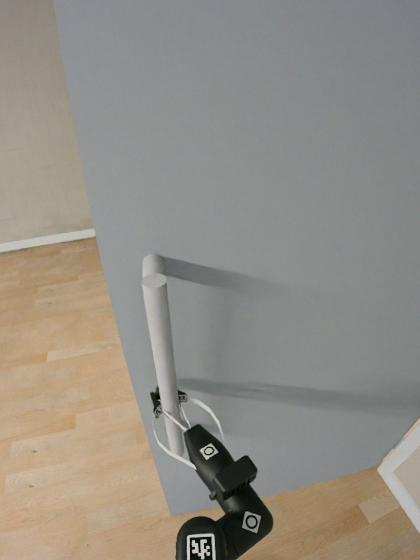

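Emit:
move(blocking=false, r1={"base":{"rotate_rad":0.96}}, cameras=[])

Emit:
wait(seconds=2, cameras=[])

Emit:
move(blocking=false, r1={"base":{"strafe_m":-1.5}}, cameras=[])

Emit:
wait(seconds=8, cameras=["r1_head_camera","r1_head_left_camera"])

Scene clock: 318.07 s.
move: r1 moving
r1.base_odometry: x=+0.000 y=+0.000 heading=-3.031
r1.turned_by_wheels: +0.253
r1.turned_by_imu: +0.253
r1.base_tilt: forward=-1.6 right=+1.3
r1.lidar_m: 0.81 0.73 0.76 0.85 0.77 0.79 1.00 2.02 2.07 2.57 3.90 1.25
r1.base_status: rotate_rad moving
r1.joint_positions: lift_m=+0.690 arm_m=+0.000 wrist_yaw_rad=+0.002 wrist_pitch_rad=+0.002 wrist_roll_rad=+1.568 gripper_m=+0.110
r1.joint_status: not commanded
r1.measured_speeds: translate_m=+0.000 strafe_m=+0.000 rotate_rad=+0.971 lift_m=+0.000 arm_m=+0.000 wrist_yaw_rad=+0.000 wrist_pitch_rad=+0.000 wrist_roll_rad=+0.000
r1.motor_effort: lift_m=+24(24) arm_m=+3(3) wheel_0=-6(9) wheel_1=-8(8) wheel_2=-7(7)
r1.servo_current: wrist_yaw_rad=59(59) wrist_pitch_rad=46(52) wrist_roll_rad=65(65) gripper_m=39(46)
r1.hand_pose: x=+0.4595 y=-0.0868 z=+0.8672 quat_wxyz=(+0.708, +0.706, +0.001, +0.000) (m; r1's base frame)
r1.wrist_depth_mm: - - - - - 1756 1205 / - - - - - 1756 1255 / - - - - - 1618 - / - - - - - - - / - - - - - - - / - 191 183 - 188 - - / - - - 137 - - -
r2.base_odometry: x=-3.480 y=+0.057 heading=-1.927
r2.turned_by_wheels: +0.000
r2.turned_by_imu: +0.000
r2.base_tilt: forward=-0.6 right=+0.0
r2.lidar_m: 0.38 0.49 1.55 1.52 3.08 1.73 1.51 1.49 1.18 0.99 0.79 0.51
r2.base_status: not commanded
r2.joint_positions: lift_m=+0.850 arm_m=+0.000 wrist_yaw_rad=+0.475 wrist_pitch_rad=+0.001 wrist_roll_rad=+0.000 gripper_m=-0.029
r2.joint_status: not commanded
r2.measured_speeds: all 0
r2.motor_effort: lift_m=+20(20) arm_m=-4(4) wheel_0=+9(9) wheel_1=-5(5) wheel_2=+17(17)
r2.servo_current: wrist_yaw_rad=117(117) wrist_pitch_rad=39(39) wrist_roll_rad=46(52) gripper_m=98(104)
r2.hand_pose: x=+0.4674 y=+0.0541 z=+1.0277 quat_wxyz=(+0.972, +0.000, +0.001, +0.235) (m; r2's base frame)
r2.wrist_depth_mm: - - - 164 218 199 187 / - - - 164 220 201 189 / - - - 171 220 202 189 / - - - 170 221 204 191 / - - - 166 225 205 - / - - 184 167 216 206 192 / - - - - 223 202 193
pictures: none
No camera images: "cameras" was empty.

Scene clock: 319.23 s.
earlier move: r1 done
r1.base_odometry: x=+0.000 y=+0.000 heading=-2.324
r1.turned_by_wheels: +0.707
r1.turned_by_imu: +0.711
r1.base_tilt: forward=-1.6 right=+1.3
r1.lidar_m: 0.74 0.83 0.77 0.77 0.83 1.18 2.02 2.17 3.05 2.52 1.03 0.78
r1.base_status: done
r1.joint_positions: lift_m=+0.690 arm_m=+0.000 wrist_yaw_rad=+0.002 wrist_pitch_rad=+0.002 wrist_roll_rad=+1.568 gripper_m=+0.110
r1.joint_status: not commanded
r1.measured_speeds: all 0
r1.motor_effort: lift_m=+23(24) arm_m=+0(3) wheel_0=-2(9) wheel_1=-2(8) wheel_2=-1(7)
r1.servo_current: wrist_yaw_rad=46(65) wrist_pitch_rad=46(52) wrist_roll_rad=78(78) gripper_m=39(46)
r1.hand_pose: x=+0.4595 y=-0.0868 z=+0.8672 quat_wxyz=(+0.708, +0.706, +0.001, +0.000) (m; r1's base frame)
r1.wrist_depth_mm: - - - - - - - / - - - - - - - / - - - - - - - / - - - - - - - / - - - - - - - / - 190 183 - 189 - - / - - - 136 - - -
r2.base_odometry: x=-3.480 y=+0.057 heading=-1.927
r2.turned_by_wheels: +0.000
r2.turned_by_imu: +0.000
r2.base_tilt: forward=-0.7 right=+0.1
r2.lidar_m: 0.40 0.46 1.50 1.56 3.07 1.78 1.52 1.50 1.17 0.99 0.82 0.53
r2.base_status: not commanded
r2.joint_positions: lift_m=+0.850 arm_m=+0.000 wrist_yaw_rad=+0.475 wrist_pitch_rad=+0.001 wrist_roll_rad=+0.000 gripper_m=-0.029
r2.joint_status: not commanded
r2.measured_speeds: all 0
r2.on_its_own: wrist_yaw_rad is at rest, and its servo_current (117 mA) is outside its rest range (0 to 104 mA)
r2.motor_effort: lift_m=+20(20) arm_m=-4(4) wheel_0=+8(9) wheel_1=-4(5) wheel_2=+17(17)
r2.servo_current: wrist_yaw_rad=117(124) wrist_pitch_rad=39(46) wrist_roll_rad=39(59) gripper_m=98(111)
r2.hand_pose: x=+0.4674 y=+0.0541 z=+1.0277 quat_wxyz=(+0.972, +0.000, +0.001, +0.235) (m; r2's base frame)
r2.wrist_depth_mm: - - - 163 218 200 187 / - - - 164 220 201 189 / - - - 169 221 202 190 / - - - 170 222 204 191 / - - - 167 224 205 - / - - 184 167 216 205 192 / - - - - 224 200 194
wait: 1.17 of 2 s (r1 has come to rest)
pictures: none
No camera images: "cameras" was empty.

Scene clock: 319.73 s.
move: r1 moving
r1.base_odometry: x=-0.026 y=+0.025 heading=-2.324
r1.turned_by_wheels: +0.000
r1.turned_by_imu: +0.000
r1.base_tilt: forward=-1.6 right=+1.3
r1.lidar_m: 0.75 0.79 0.84 0.80 0.86 1.22 2.02 2.16 3.06 2.50 1.04 0.76
r1.base_status: strafe_m moving
r1.joint_positions: lift_m=+0.690 arm_m=+0.000 wrist_yaw_rad=+0.002 wrist_pitch_rad=+0.002 wrist_roll_rad=+1.568 gripper_m=+0.110
r1.joint_status: not commanded
r1.measured_speeds: translate_m=+0.000 strafe_m=-0.141 rotate_rad=-0.003 lift_m=+0.000 arm_m=+0.000 wrist_yaw_rad=+0.000 wrist_pitch_rad=+0.000 wrist_roll_rad=+0.000
r1.motor_effort: lift_m=+23(24) arm_m=-2(2) wheel_0=+9(10) wheel_1=-8(10) wheel_2=-1(1)
r1.servo_current: wrist_yaw_rad=46(65) wrist_pitch_rad=39(52) wrist_roll_rad=39(78) gripper_m=52(52)
r1.hand_pose: x=+0.4595 y=-0.0868 z=+0.8672 quat_wxyz=(+0.708, +0.706, +0.001, +0.000) (m; r1's base frame)
r1.wrist_depth_mm: - - - - - - - / - - - - - - - / - - - - - - - / - - - - - - - / - - - - - - - / - 191 183 - 189 - - / - - - 136 - - -
r2.base_odometry: x=-3.480 y=+0.057 heading=-1.927
r2.turned_by_wheels: +0.000
r2.turned_by_imu: +0.000
r2.base_tilt: forward=-0.7 right=+0.0
r2.lidar_m: 0.39 0.48 1.52 1.53 3.06 1.77 1.50 1.51 1.18 1.00 0.79 0.54
r2.base_status: not commanded
r2.joint_positions: lift_m=+0.850 arm_m=+0.000 wrist_yaw_rad=+0.475 wrist_pitch_rad=+0.001 wrist_roll_rad=+0.000 gripper_m=-0.029
r2.joint_status: not commanded
r2.measured_speeds: all 0
r2.motor_effort: lift_m=+20(20) arm_m=-4(4) wheel_0=+9(9) wheel_1=-5(5) wheel_2=+16(17)
r2.servo_current: wrist_yaw_rad=117(124) wrist_pitch_rad=39(46) wrist_roll_rad=46(59) gripper_m=104(111)
r2.hand_pose: x=+0.4674 y=+0.0541 z=+1.0277 quat_wxyz=(+0.972, +0.000, +0.001, +0.235) (m; r2's base frame)
r2.wrist_depth_mm: - - - 164 218 199 187 / - - - 165 219 201 189 / - - - 170 220 202 190 / - - - 170 222 204 190 / - - - 166 224 205 - / - - 185 167 216 205 192 / - - - - 224 201 194
pictures: none
No camera images: "cameras" was empty.

Scene clock: 325.57 s.
earlier move: r1 done
r1.base_odometry: x=-1.094 y=+1.026 heading=-2.324
r1.turned_by_wheels: +0.000
r1.turned_by_imu: -0.007
r1.base_tilt: forward=-1.6 right=+1.3
r1.lidar_m: 1.10 0.79 1.04 2.25 2.39 2.16 2.10 2.24 2.51 2.26 0.93 0.90
r1.base_status: done
r1.joint_positions: lift_m=+0.690 arm_m=+0.000 wrist_yaw_rad=+0.002 wrist_pitch_rad=+0.002 wrist_roll_rad=+1.568 gripper_m=+0.110
r1.joint_status: not commanded
r1.measured_speeds: all 0
r1.motor_effort: lift_m=+23(24) arm_m=-3(4) wheel_0=+2(12) wheel_1=+0(11) wheel_2=+0(2)
r1.servo_current: wrist_yaw_rad=59(78) wrist_pitch_rad=39(52) wrist_roll_rad=52(78) gripper_m=39(52)
r1.hand_pose: x=+0.4595 y=-0.0868 z=+0.8672 quat_wxyz=(+0.708, +0.706, +0.001, +0.000) (m; r1's base frame)
r1.wrist_depth_mm: - - - - - 1708 1229 / - - - - - 1708 1205 / - - - - - 1756 1205 / - - - - - 1756 1255 / - - - - - 1708 1281 / - 191 183 - 189 - 1182 / - - - 136 - - -
r2.base_odometry: x=-3.480 y=+0.057 heading=-1.927
r2.turned_by_wheels: +0.000
r2.turned_by_imu: +0.001
r2.base_tilt: forward=-0.6 right=+0.0
r2.lidar_m: 0.40 0.50 1.54 1.54 3.11 1.75 1.51 1.51 1.18 0.98 0.82 0.54
r2.base_status: not commanded
r2.joint_positions: lift_m=+0.850 arm_m=+0.000 wrist_yaw_rad=+0.475 wrist_pitch_rad=+0.001 wrist_roll_rad=+0.000 gripper_m=-0.029
r2.joint_status: not commanded
r2.measured_speeds: all 0
r2.on_its_own: wrist_yaw_rad is at rest, and its servo_current (111 mA) is outside its rest range (0 to 104 mA)
r2.motor_effort: lift_m=+20(20) arm_m=-4(4) wheel_0=+8(9) wheel_1=-5(5) wheel_2=+16(17)
r2.servo_current: wrist_yaw_rad=111(130) wrist_pitch_rad=46(52) wrist_roll_rad=52(59) gripper_m=98(117)
r2.hand_pose: x=+0.4674 y=+0.0541 z=+1.0277 quat_wxyz=(+0.972, +0.000, +0.001, +0.235) (m; r2's base frame)
r2.wrist_depth_mm: - - - 164 219 200 187 / - - - 164 220 201 189 / - - - 169 220 202 190 / - - - 170 222 203 190 / - - - 166 224 205 - / - - 185 166 216 206 192 / - - - - 224 201 193
wait: 5.83 of 8 s (r1 has come to rest)
pictures: r1_head_camera, r1_head_left_camera
Images, in order (width x height): r1_head_camera 420x560, r1_head_left_camera 420x672.

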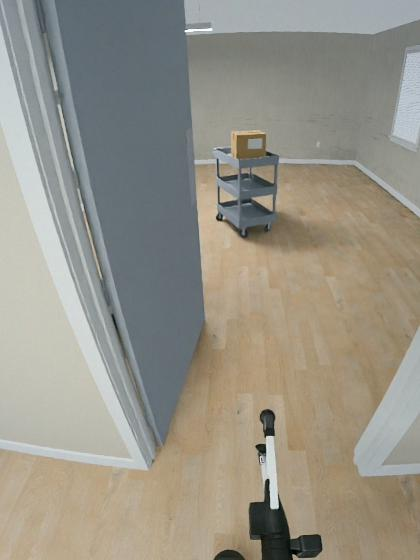

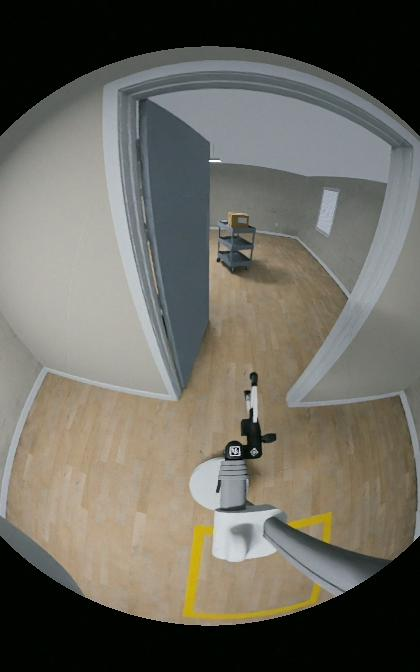

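Emit:
move(blocking=false, r1={"base":{"translate_m":1.8,"strafe_m":-0.1},"pace":"fast"}, cameras=[])

Emit:
wait(seconds=8, cameras=["r1_head_camera","r1_head_left_camera"])

Scene clock: 337.03 s.
move: r1 moving
r1.base_odometry: x=-1.128 y=+0.993 heading=-2.324
r1.turned_by_wheels: +0.000
r1.turned_by_imu: +0.000
r1.base_tilt: forward=-1.6 right=+1.3
r1.lidar_m: 1.09 0.75 0.99 2.25 2.36 2.22 2.14 2.30 2.51 2.11 0.87 0.87
r1.base_status: translate_m moving; strafe_m moving
r1.joint_positions: lift_m=+0.690 arm_m=+0.000 wrist_yaw_rad=+0.002 wrist_pitch_rad=+0.002 wrist_roll_rad=+1.568 gripper_m=+0.110
r1.joint_status: not commanded
r1.measured_speeds: translate_m=+0.185 strafe_m=-0.010 rotate_rad=+0.004 lift_m=+0.000 arm_m=+0.000 wrist_yaw_rad=+0.000 wrist_pitch_rad=+0.000 wrist_roll_rad=+0.000
r1.motor_effort: lift_m=+23(23) arm_m=-4(4) wheel_0=+6(10) wheel_1=+6(7) wheel_2=-11(12)
r1.servo_current: wrist_yaw_rad=52(65) wrist_pitch_rad=52(52) wrist_roll_rad=59(59) gripper_m=39(52)
r1.hand_pose: x=+0.4595 y=-0.0868 z=+0.8672 quat_wxyz=(+0.708, +0.706, +0.001, +0.000) (m; r1's base frame)
r1.wrist_depth_mm: - - - - - 1661 1229 / - - - - - 1808 1229 / - - - - - 1756 1255 / - - - - - 1808 1255 / - - - - - 1808 1255 / - 198 211 - 188 198 1205 / - - - 136 - - -
r2.base_odometry: x=-3.480 y=+0.057 heading=-1.927
r2.turned_by_wheels: +0.000
r2.turned_by_imu: +0.000
r2.base_tilt: forward=-0.7 right=+0.0
r2.lidar_m: 0.39 0.50 1.52 1.51 3.10 1.75 1.51 1.51 1.17 0.99 0.79 0.52
r2.base_status: not commanded
r2.joint_positions: lift_m=+0.850 arm_m=+0.000 wrist_yaw_rad=+0.475 wrist_pitch_rad=+0.001 wrist_roll_rad=+0.000 gripper_m=-0.029
r2.joint_status: not commanded
r2.measured_speeds: all 0
r2.motor_effort: lift_m=+20(20) arm_m=-4(4) wheel_0=+8(9) wheel_1=-5(5) wheel_2=+16(17)
r2.servo_current: wrist_yaw_rad=104(124) wrist_pitch_rad=39(46) wrist_roll_rad=46(52) gripper_m=98(111)
r2.hand_pose: x=+0.4674 y=+0.0541 z=+1.0277 quat_wxyz=(+0.972, +0.000, +0.001, +0.235) (m; r2's base frame)
r2.wrist_depth_mm: - - - 164 218 200 187 / - - - 164 220 201 189 / - - - 169 220 202 190 / - - - 170 222 204 191 / - - - 166 224 204 - / - - 184 167 217 205 193 / - - - - 223 201 193
pictures: none
No camera images: "cameras" was empty.

Scene clock: 342.47 s.
earlier move: r1 done
r1.base_odometry: x=-2.398 y=-0.219 heading=-2.324
r1.turned_by_wheels: +0.000
r1.turned_by_imu: -0.001
r1.base_tilt: forward=-1.6 right=+1.3
r1.lidar_m: 1.32 3.09 0.62 0.25 0.25 0.44 3.99 1.09 1.47 2.46 2.59 1.55
r1.base_status: done
r1.joint_positions: lift_m=+0.690 arm_m=+0.000 wrist_yaw_rad=+0.002 wrist_pitch_rad=+0.002 wrist_roll_rad=+1.568 gripper_m=+0.110
r1.joint_status: not commanded
r1.measured_speeds: all 0
r1.motor_effort: lift_m=+23(23) arm_m=-3(4) wheel_0=+0(11) wheel_1=+0(8) wheel_2=+2(13)
r1.servo_current: wrist_yaw_rad=65(72) wrist_pitch_rad=46(52) wrist_roll_rad=52(65) gripper_m=39(52)
r1.hand_pose: x=+0.4595 y=-0.0868 z=+0.8672 quat_wxyz=(+0.708, +0.706, +0.001, +0.000) (m; r1's base frame)
r1.wrist_depth_mm: - - - - - 1708 1205 / - - - - - 1756 1229 / - - - - - 1229 1160 / - - - 1281 1537 1708 1118 / - - - - - 1618 1255 / - - - - 211 1537 1281 / - - - 142 - 1863 1255
r2.base_odometry: x=-3.480 y=+0.057 heading=-1.927
r2.turned_by_wheels: +0.000
r2.turned_by_imu: +0.001
r2.base_tilt: forward=-0.7 right=+0.0
r2.lidar_m: 0.38 0.51 1.51 1.53 3.09 1.75 1.50 1.50 1.19 1.00 0.82 0.55
r2.base_status: not commanded
r2.joint_positions: lift_m=+0.850 arm_m=+0.000 wrist_yaw_rad=+0.475 wrist_pitch_rad=+0.001 wrist_roll_rad=+0.000 gripper_m=-0.029
r2.joint_status: not commanded
r2.measured_speeds: all 0
r2.on_its_own: wrist_yaw_rad is at rest, and its servo_current (111 mA) is outside its rest range (0 to 104 mA)
r2.motor_effort: lift_m=+20(20) arm_m=-4(4) wheel_0=+9(9) wheel_1=-4(5) wheel_2=+17(17)
r2.servo_current: wrist_yaw_rad=111(130) wrist_pitch_rad=46(46) wrist_roll_rad=52(65) gripper_m=111(111)
r2.hand_pose: x=+0.4674 y=+0.0541 z=+1.0277 quat_wxyz=(+0.972, +0.000, +0.001, +0.235) (m; r2's base frame)
r2.wrist_depth_mm: - - - 164 218 200 187 / - - - 164 220 200 189 / - - - 170 221 202 190 / - - - 170 223 204 191 / - - - 166 224 204 - / - - 182 167 216 205 193 / - - - - 224 202 193
wait: 5.43 of 8 s (r1 has come to rest)
pictures: r1_head_camera, r1_head_left_camera
Images, in order (width x height): r1_head_camera 420x560, r1_head_left_camera 420x672.

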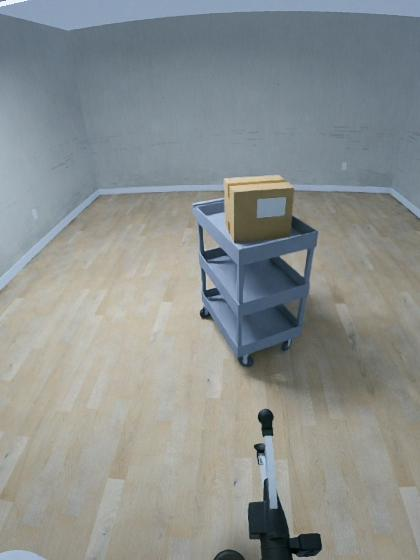

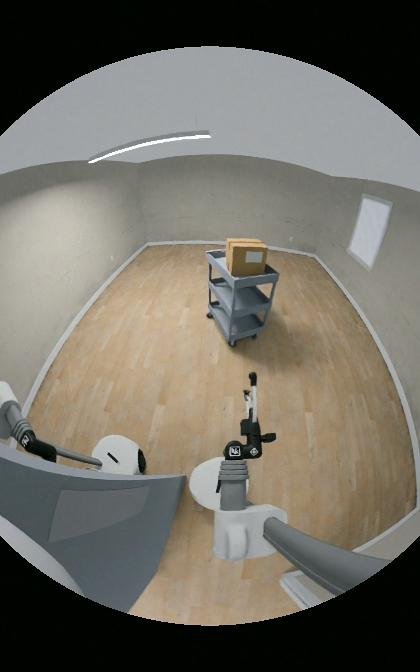

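Emit:
move(blocking=false, r1={"base":{"translate_m":0.38},"pace":"fast"}, cameras=[])

Emit:
wait(seconds=3, cameras=[])

Emit:
move(blocking=false, r1={"base":{"translate_m":0.15,"strafe_m":0.85},"pace":"fast"}, cameras=[])

Emit:
wait(seconds=4, cameras=["r1_head_camera","r1_head_left_camera"])

Scene clock: 360.00 s.
move: r1 moving
r1.base_odometry: x=-2.430 y=-0.253 heading=-2.324
r1.turned_by_wheels: +0.000
r1.turned_by_imu: +0.000
r1.base_tilt: forward=-1.6 right=+1.3
r1.lidar_m: 1.29 3.09 0.65 0.25 0.26 0.43 4.03 1.16 1.55 2.46 2.61 1.46
r1.base_status: translate_m moving
r1.joint_positions: lift_m=+0.690 arm_m=+0.000 wrist_yaw_rad=+0.002 wrist_pitch_rad=+0.002 wrist_roll_rad=+1.568 gripper_m=+0.110
r1.joint_status: not commanded
r1.measured_speeds: translate_m=+0.183 strafe_m=+0.000 rotate_rad=+0.002 lift_m=+0.000 arm_m=+0.000 wrist_yaw_rad=+0.000 wrist_pitch_rad=+0.000 wrist_roll_rad=+0.000
r1.motor_effort: lift_m=+23(23) arm_m=-4(4) wheel_0=+8(9) wheel_1=+9(9) wheel_2=-9(11)
r1.servo_current: wrist_yaw_rad=46(59) wrist_pitch_rad=33(52) wrist_roll_rad=52(59) gripper_m=52(52)
r1.hand_pose: x=+0.4595 y=-0.0868 z=+0.8672 quat_wxyz=(+0.708, +0.706, +0.001, +0.000) (m; r1's base frame)
r1.wrist_depth_mm: - - - - - 1708 1182 / - - - - - 1708 1205 / - - - - - 1863 1182 / - - - 1281 - 1138 1098 / - - - - - 1576 1182 / - - - - 213 1464 1255 / - - - 142 - 1808 1255
r2.base_odometry: x=-3.480 y=+0.057 heading=-1.927
r2.turned_by_wheels: +0.000
r2.turned_by_imu: +0.001
r2.base_tilt: forward=-0.7 right=+0.0
r2.lidar_m: 0.38 0.48 0.95 1.55 3.07 1.77 1.50 1.49 1.16 0.98 0.83 0.51
r2.base_status: not commanded
r2.joint_positions: lift_m=+0.850 arm_m=+0.000 wrist_yaw_rad=+0.475 wrist_pitch_rad=+0.001 wrist_roll_rad=+0.000 gripper_m=-0.029
r2.joint_status: not commanded
r2.measured_speeds: all 0
r2.motor_effort: lift_m=+20(20) arm_m=-4(4) wheel_0=+9(9) wheel_1=-5(5) wheel_2=+16(17)
r2.servo_current: wrist_yaw_rad=111(117) wrist_pitch_rad=39(46) wrist_roll_rad=52(52) gripper_m=98(111)
r2.hand_pose: x=+0.4674 y=+0.0541 z=+1.0277 quat_wxyz=(+0.972, +0.000, +0.001, +0.235) (m; r2's base frame)
r2.wrist_depth_mm: - - - 164 218 200 187 / - - - 164 220 200 189 / - - - 170 221 202 190 / - - - 170 222 203 191 / - - - 167 225 206 - / - - 184 167 216 206 193 / - - - - 224 201 193
pictures: none
No camera images: "cameras" was empty.

Scene clock: 361.80 s.
earlier move: r1 done
r1.base_odometry: x=-2.658 y=-0.496 heading=-2.324
r1.turned_by_wheels: +0.000
r1.turned_by_imu: +0.000
r1.base_tilt: forward=-1.6 right=+1.3
r1.lidar_m: 0.93 3.07 2.33 0.63 0.49 0.39 - 1.46 2.04 2.48 2.62 1.07
r1.base_status: done
r1.joint_positions: lift_m=+0.690 arm_m=+0.000 wrist_yaw_rad=+0.002 wrist_pitch_rad=+0.002 wrist_roll_rad=+1.568 gripper_m=+0.110
r1.joint_status: not commanded
r1.measured_speeds: all 0
r1.motor_effort: lift_m=+23(23) arm_m=-3(4) wheel_0=+2(10) wheel_1=+1(9) wheel_2=+2(12)
r1.servo_current: wrist_yaw_rad=46(78) wrist_pitch_rad=46(52) wrist_roll_rad=39(72) gripper_m=46(52)
r1.hand_pose: x=+0.4595 y=-0.0868 z=+0.8672 quat_wxyz=(+0.708, +0.706, +0.001, +0.000) (m; r1's base frame)
r1.wrist_depth_mm: - - - - - 1708 1229 / - - - - - 1576 - / - - 946 960 - - - / - - 946 917 - - - / - - - - - 1336 1205 / - - - - 213 1499 1281 / - - - 142 - 1863 1281
r2.base_odometry: x=-3.480 y=+0.057 heading=-1.927
r2.turned_by_wheels: +0.000
r2.turned_by_imu: +0.000
r2.base_tilt: forward=-0.7 right=+0.0
r2.lidar_m: 0.38 0.48 0.65 1.52 3.06 1.79 1.51 1.51 1.17 0.99 0.81 0.53
r2.base_status: not commanded
r2.joint_positions: lift_m=+0.850 arm_m=+0.000 wrist_yaw_rad=+0.475 wrist_pitch_rad=+0.001 wrist_roll_rad=+0.000 gripper_m=-0.029
r2.joint_status: not commanded
r2.measured_speeds: all 0
r2.motor_effort: lift_m=+20(20) arm_m=-4(4) wheel_0=+9(9) wheel_1=-4(5) wheel_2=+17(17)
r2.servo_current: wrist_yaw_rad=104(124) wrist_pitch_rad=46(46) wrist_roll_rad=59(65) gripper_m=104(111)
r2.hand_pose: x=+0.4674 y=+0.0541 z=+1.0277 quat_wxyz=(+0.972, +0.000, +0.001, +0.235) (m; r2's base frame)
r2.wrist_depth_mm: - - 661 163 217 200 187 / - - 668 164 220 200 189 / - - 676 170 221 202 190 / - - 268 170 221 203 190 / - 597 - 166 224 204 - / 732 - 181 167 216 205 192 / - - 691 - 223 200 194
wait: 1.80 of 3 s (r1 has come to rest)
pictures: none
No camera images: "cameras" was empty.

Scene clock: 362.30 s.
move: r1 moving
r1.base_odometry: x=-2.627 y=-0.536 heading=-2.324
r1.turned_by_wheels: +0.000
r1.turned_by_imu: +0.000
r1.base_tilt: forward=-1.6 right=+1.3
r1.lidar_m: 0.95 2.99 2.26 0.61 0.49 0.37 - 1.49 2.04 2.52 2.66 1.03
r1.base_status: translate_m moving; strafe_m moving
r1.joint_positions: lift_m=+0.690 arm_m=+0.000 wrist_yaw_rad=+0.002 wrist_pitch_rad=+0.002 wrist_roll_rad=+1.568 gripper_m=+0.110
r1.joint_status: not commanded
r1.measured_speeds: translate_m=+0.035 strafe_m=+0.194 rotate_rad=-0.001 lift_m=+0.000 arm_m=+0.000 wrist_yaw_rad=+0.000 wrist_pitch_rad=+0.000 wrist_roll_rad=+0.000
r1.motor_effort: lift_m=+23(23) arm_m=-4(4) wheel_0=-11(11) wheel_1=+10(13) wheel_2=-4(4)
r1.servo_current: wrist_yaw_rad=52(65) wrist_pitch_rad=33(46) wrist_roll_rad=46(59) gripper_m=39(46)
r1.hand_pose: x=+0.4595 y=-0.0868 z=+0.8672 quat_wxyz=(+0.708, +0.706, +0.001, +0.000) (m; r1's base frame)
r1.wrist_depth_mm: - - - - - 1708 1229 / - - - - - 1618 - / - - 991 946 - - - / - - 931 931 - - - / - - - - - 1281 1205 / - - - - 201 1499 1281 / - - - 142 - 1808 1255
r2: as last shown
r2.base_tilt: forward=-0.6 right=+0.0
r2.lidar_m: 0.40 0.53 0.58 1.55 3.10 1.77 1.49 1.50 1.15 0.99 0.79 0.53
r2.motor_effort: lift_m=+20(20) arm_m=-4(4) wheel_0=+8(9) wheel_1=-4(5) wheel_2=+16(17)
r2.servo_current: wrist_yaw_rad=117(124) wrist_pitch_rad=39(52) wrist_roll_rad=33(59) gripper_m=111(111)
r2.wrist_depth_mm: - - 627 164 218 200 187 / - - 621 164 220 201 189 / - - 634 169 220 203 190 / - - 270 170 223 203 190 / 591 554 267 166 224 205 - / 640 - 182 167 216 206 193 / - - 640 - 224 201 193
pictures: none
No camera images: "cameras" was empty.

Scene clock: 365.23 s.
earlier move: r1 done
r1.base_odometry: x=-2.140 y=-1.187 heading=-2.324
r1.turned_by_wheels: +0.000
r1.turned_by_imu: +0.005
r1.base_tilt: forward=-1.6 right=+1.2
r1.lidar_m: 4.33 1.93 1.45 1.40 1.50 0.31 0.26 0.34 0.73 3.33 1.22 1.25
r1.base_status: done
r1.joint_positions: lift_m=+0.690 arm_m=+0.000 wrist_yaw_rad=+0.002 wrist_pitch_rad=+0.002 wrist_roll_rad=+1.568 gripper_m=+0.110
r1.joint_status: not commanded
r1.measured_speeds: all 0
r1.motor_effort: lift_m=+23(23) arm_m=-3(4) wheel_0=-1(14) wheel_1=+0(13) wheel_2=-2(5)
r1.servo_current: wrist_yaw_rad=52(65) wrist_pitch_rad=39(52) wrist_roll_rad=39(65) gripper_m=46(52)
r1.hand_pose: x=+0.4595 y=-0.0868 z=+0.8672 quat_wxyz=(+0.708, +0.706, +0.001, +0.000) (m; r1's base frame)
r1.wrist_depth_mm: - - - - - 1708 1205 / - - - - - 1756 1255 / - - - - - 1708 1255 / - - - - - 1808 1255 / - - - - - 1756 1281 / - - - - 211 1499 1281 / - - - 142 - 1808 1255
r2.base_odometry: x=-3.480 y=+0.057 heading=-1.927
r2.turned_by_wheels: +0.000
r2.turned_by_imu: +0.000
r2.base_tilt: forward=-0.7 right=+0.0
r2.lidar_m: 0.38 0.48 1.55 0.25 0.25 0.33 1.50 1.51 1.19 0.98 0.83 0.51
r2.base_status: not commanded
r2.joint_positions: lift_m=+0.850 arm_m=+0.000 wrist_yaw_rad=+0.475 wrist_pitch_rad=+0.001 wrist_roll_rad=+0.000 gripper_m=-0.029
r2.joint_status: not commanded
r2.measured_speeds: all 0
r2.on_its_own: wrist_yaw_rad is at rest, and its servo_current (111 mA) is outside its rest range (0 to 104 mA)
r2.motor_effort: lift_m=+20(20) arm_m=-4(4) wheel_0=+9(9) wheel_1=-4(5) wheel_2=+16(17)
r2.servo_current: wrist_yaw_rad=111(130) wrist_pitch_rad=39(52) wrist_roll_rad=46(59) gripper_m=98(117)
r2.hand_pose: x=+0.4674 y=+0.0541 z=+1.0277 quat_wxyz=(+0.972, +0.000, +0.001, +0.235) (m; r2's base frame)
r2.wrist_depth_mm: - - - 164 218 200 187 / - - - 164 220 201 188 / - - - 171 221 203 190 / - - - 170 222 203 191 / - - - 166 224 204 - / - - 184 167 216 206 193 / - - - - 223 201 193
wait: 2.93 of 4 s (r1 has come to rest)
pictures: r1_head_camera, r1_head_left_camera
Images, in order (width x height): r1_head_camera 420x560, r1_head_left_camera 420x672.

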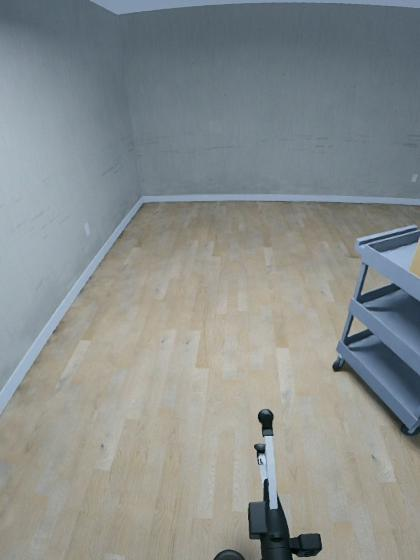

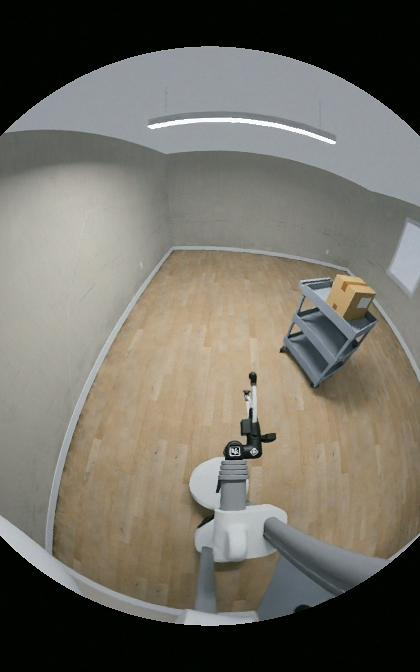

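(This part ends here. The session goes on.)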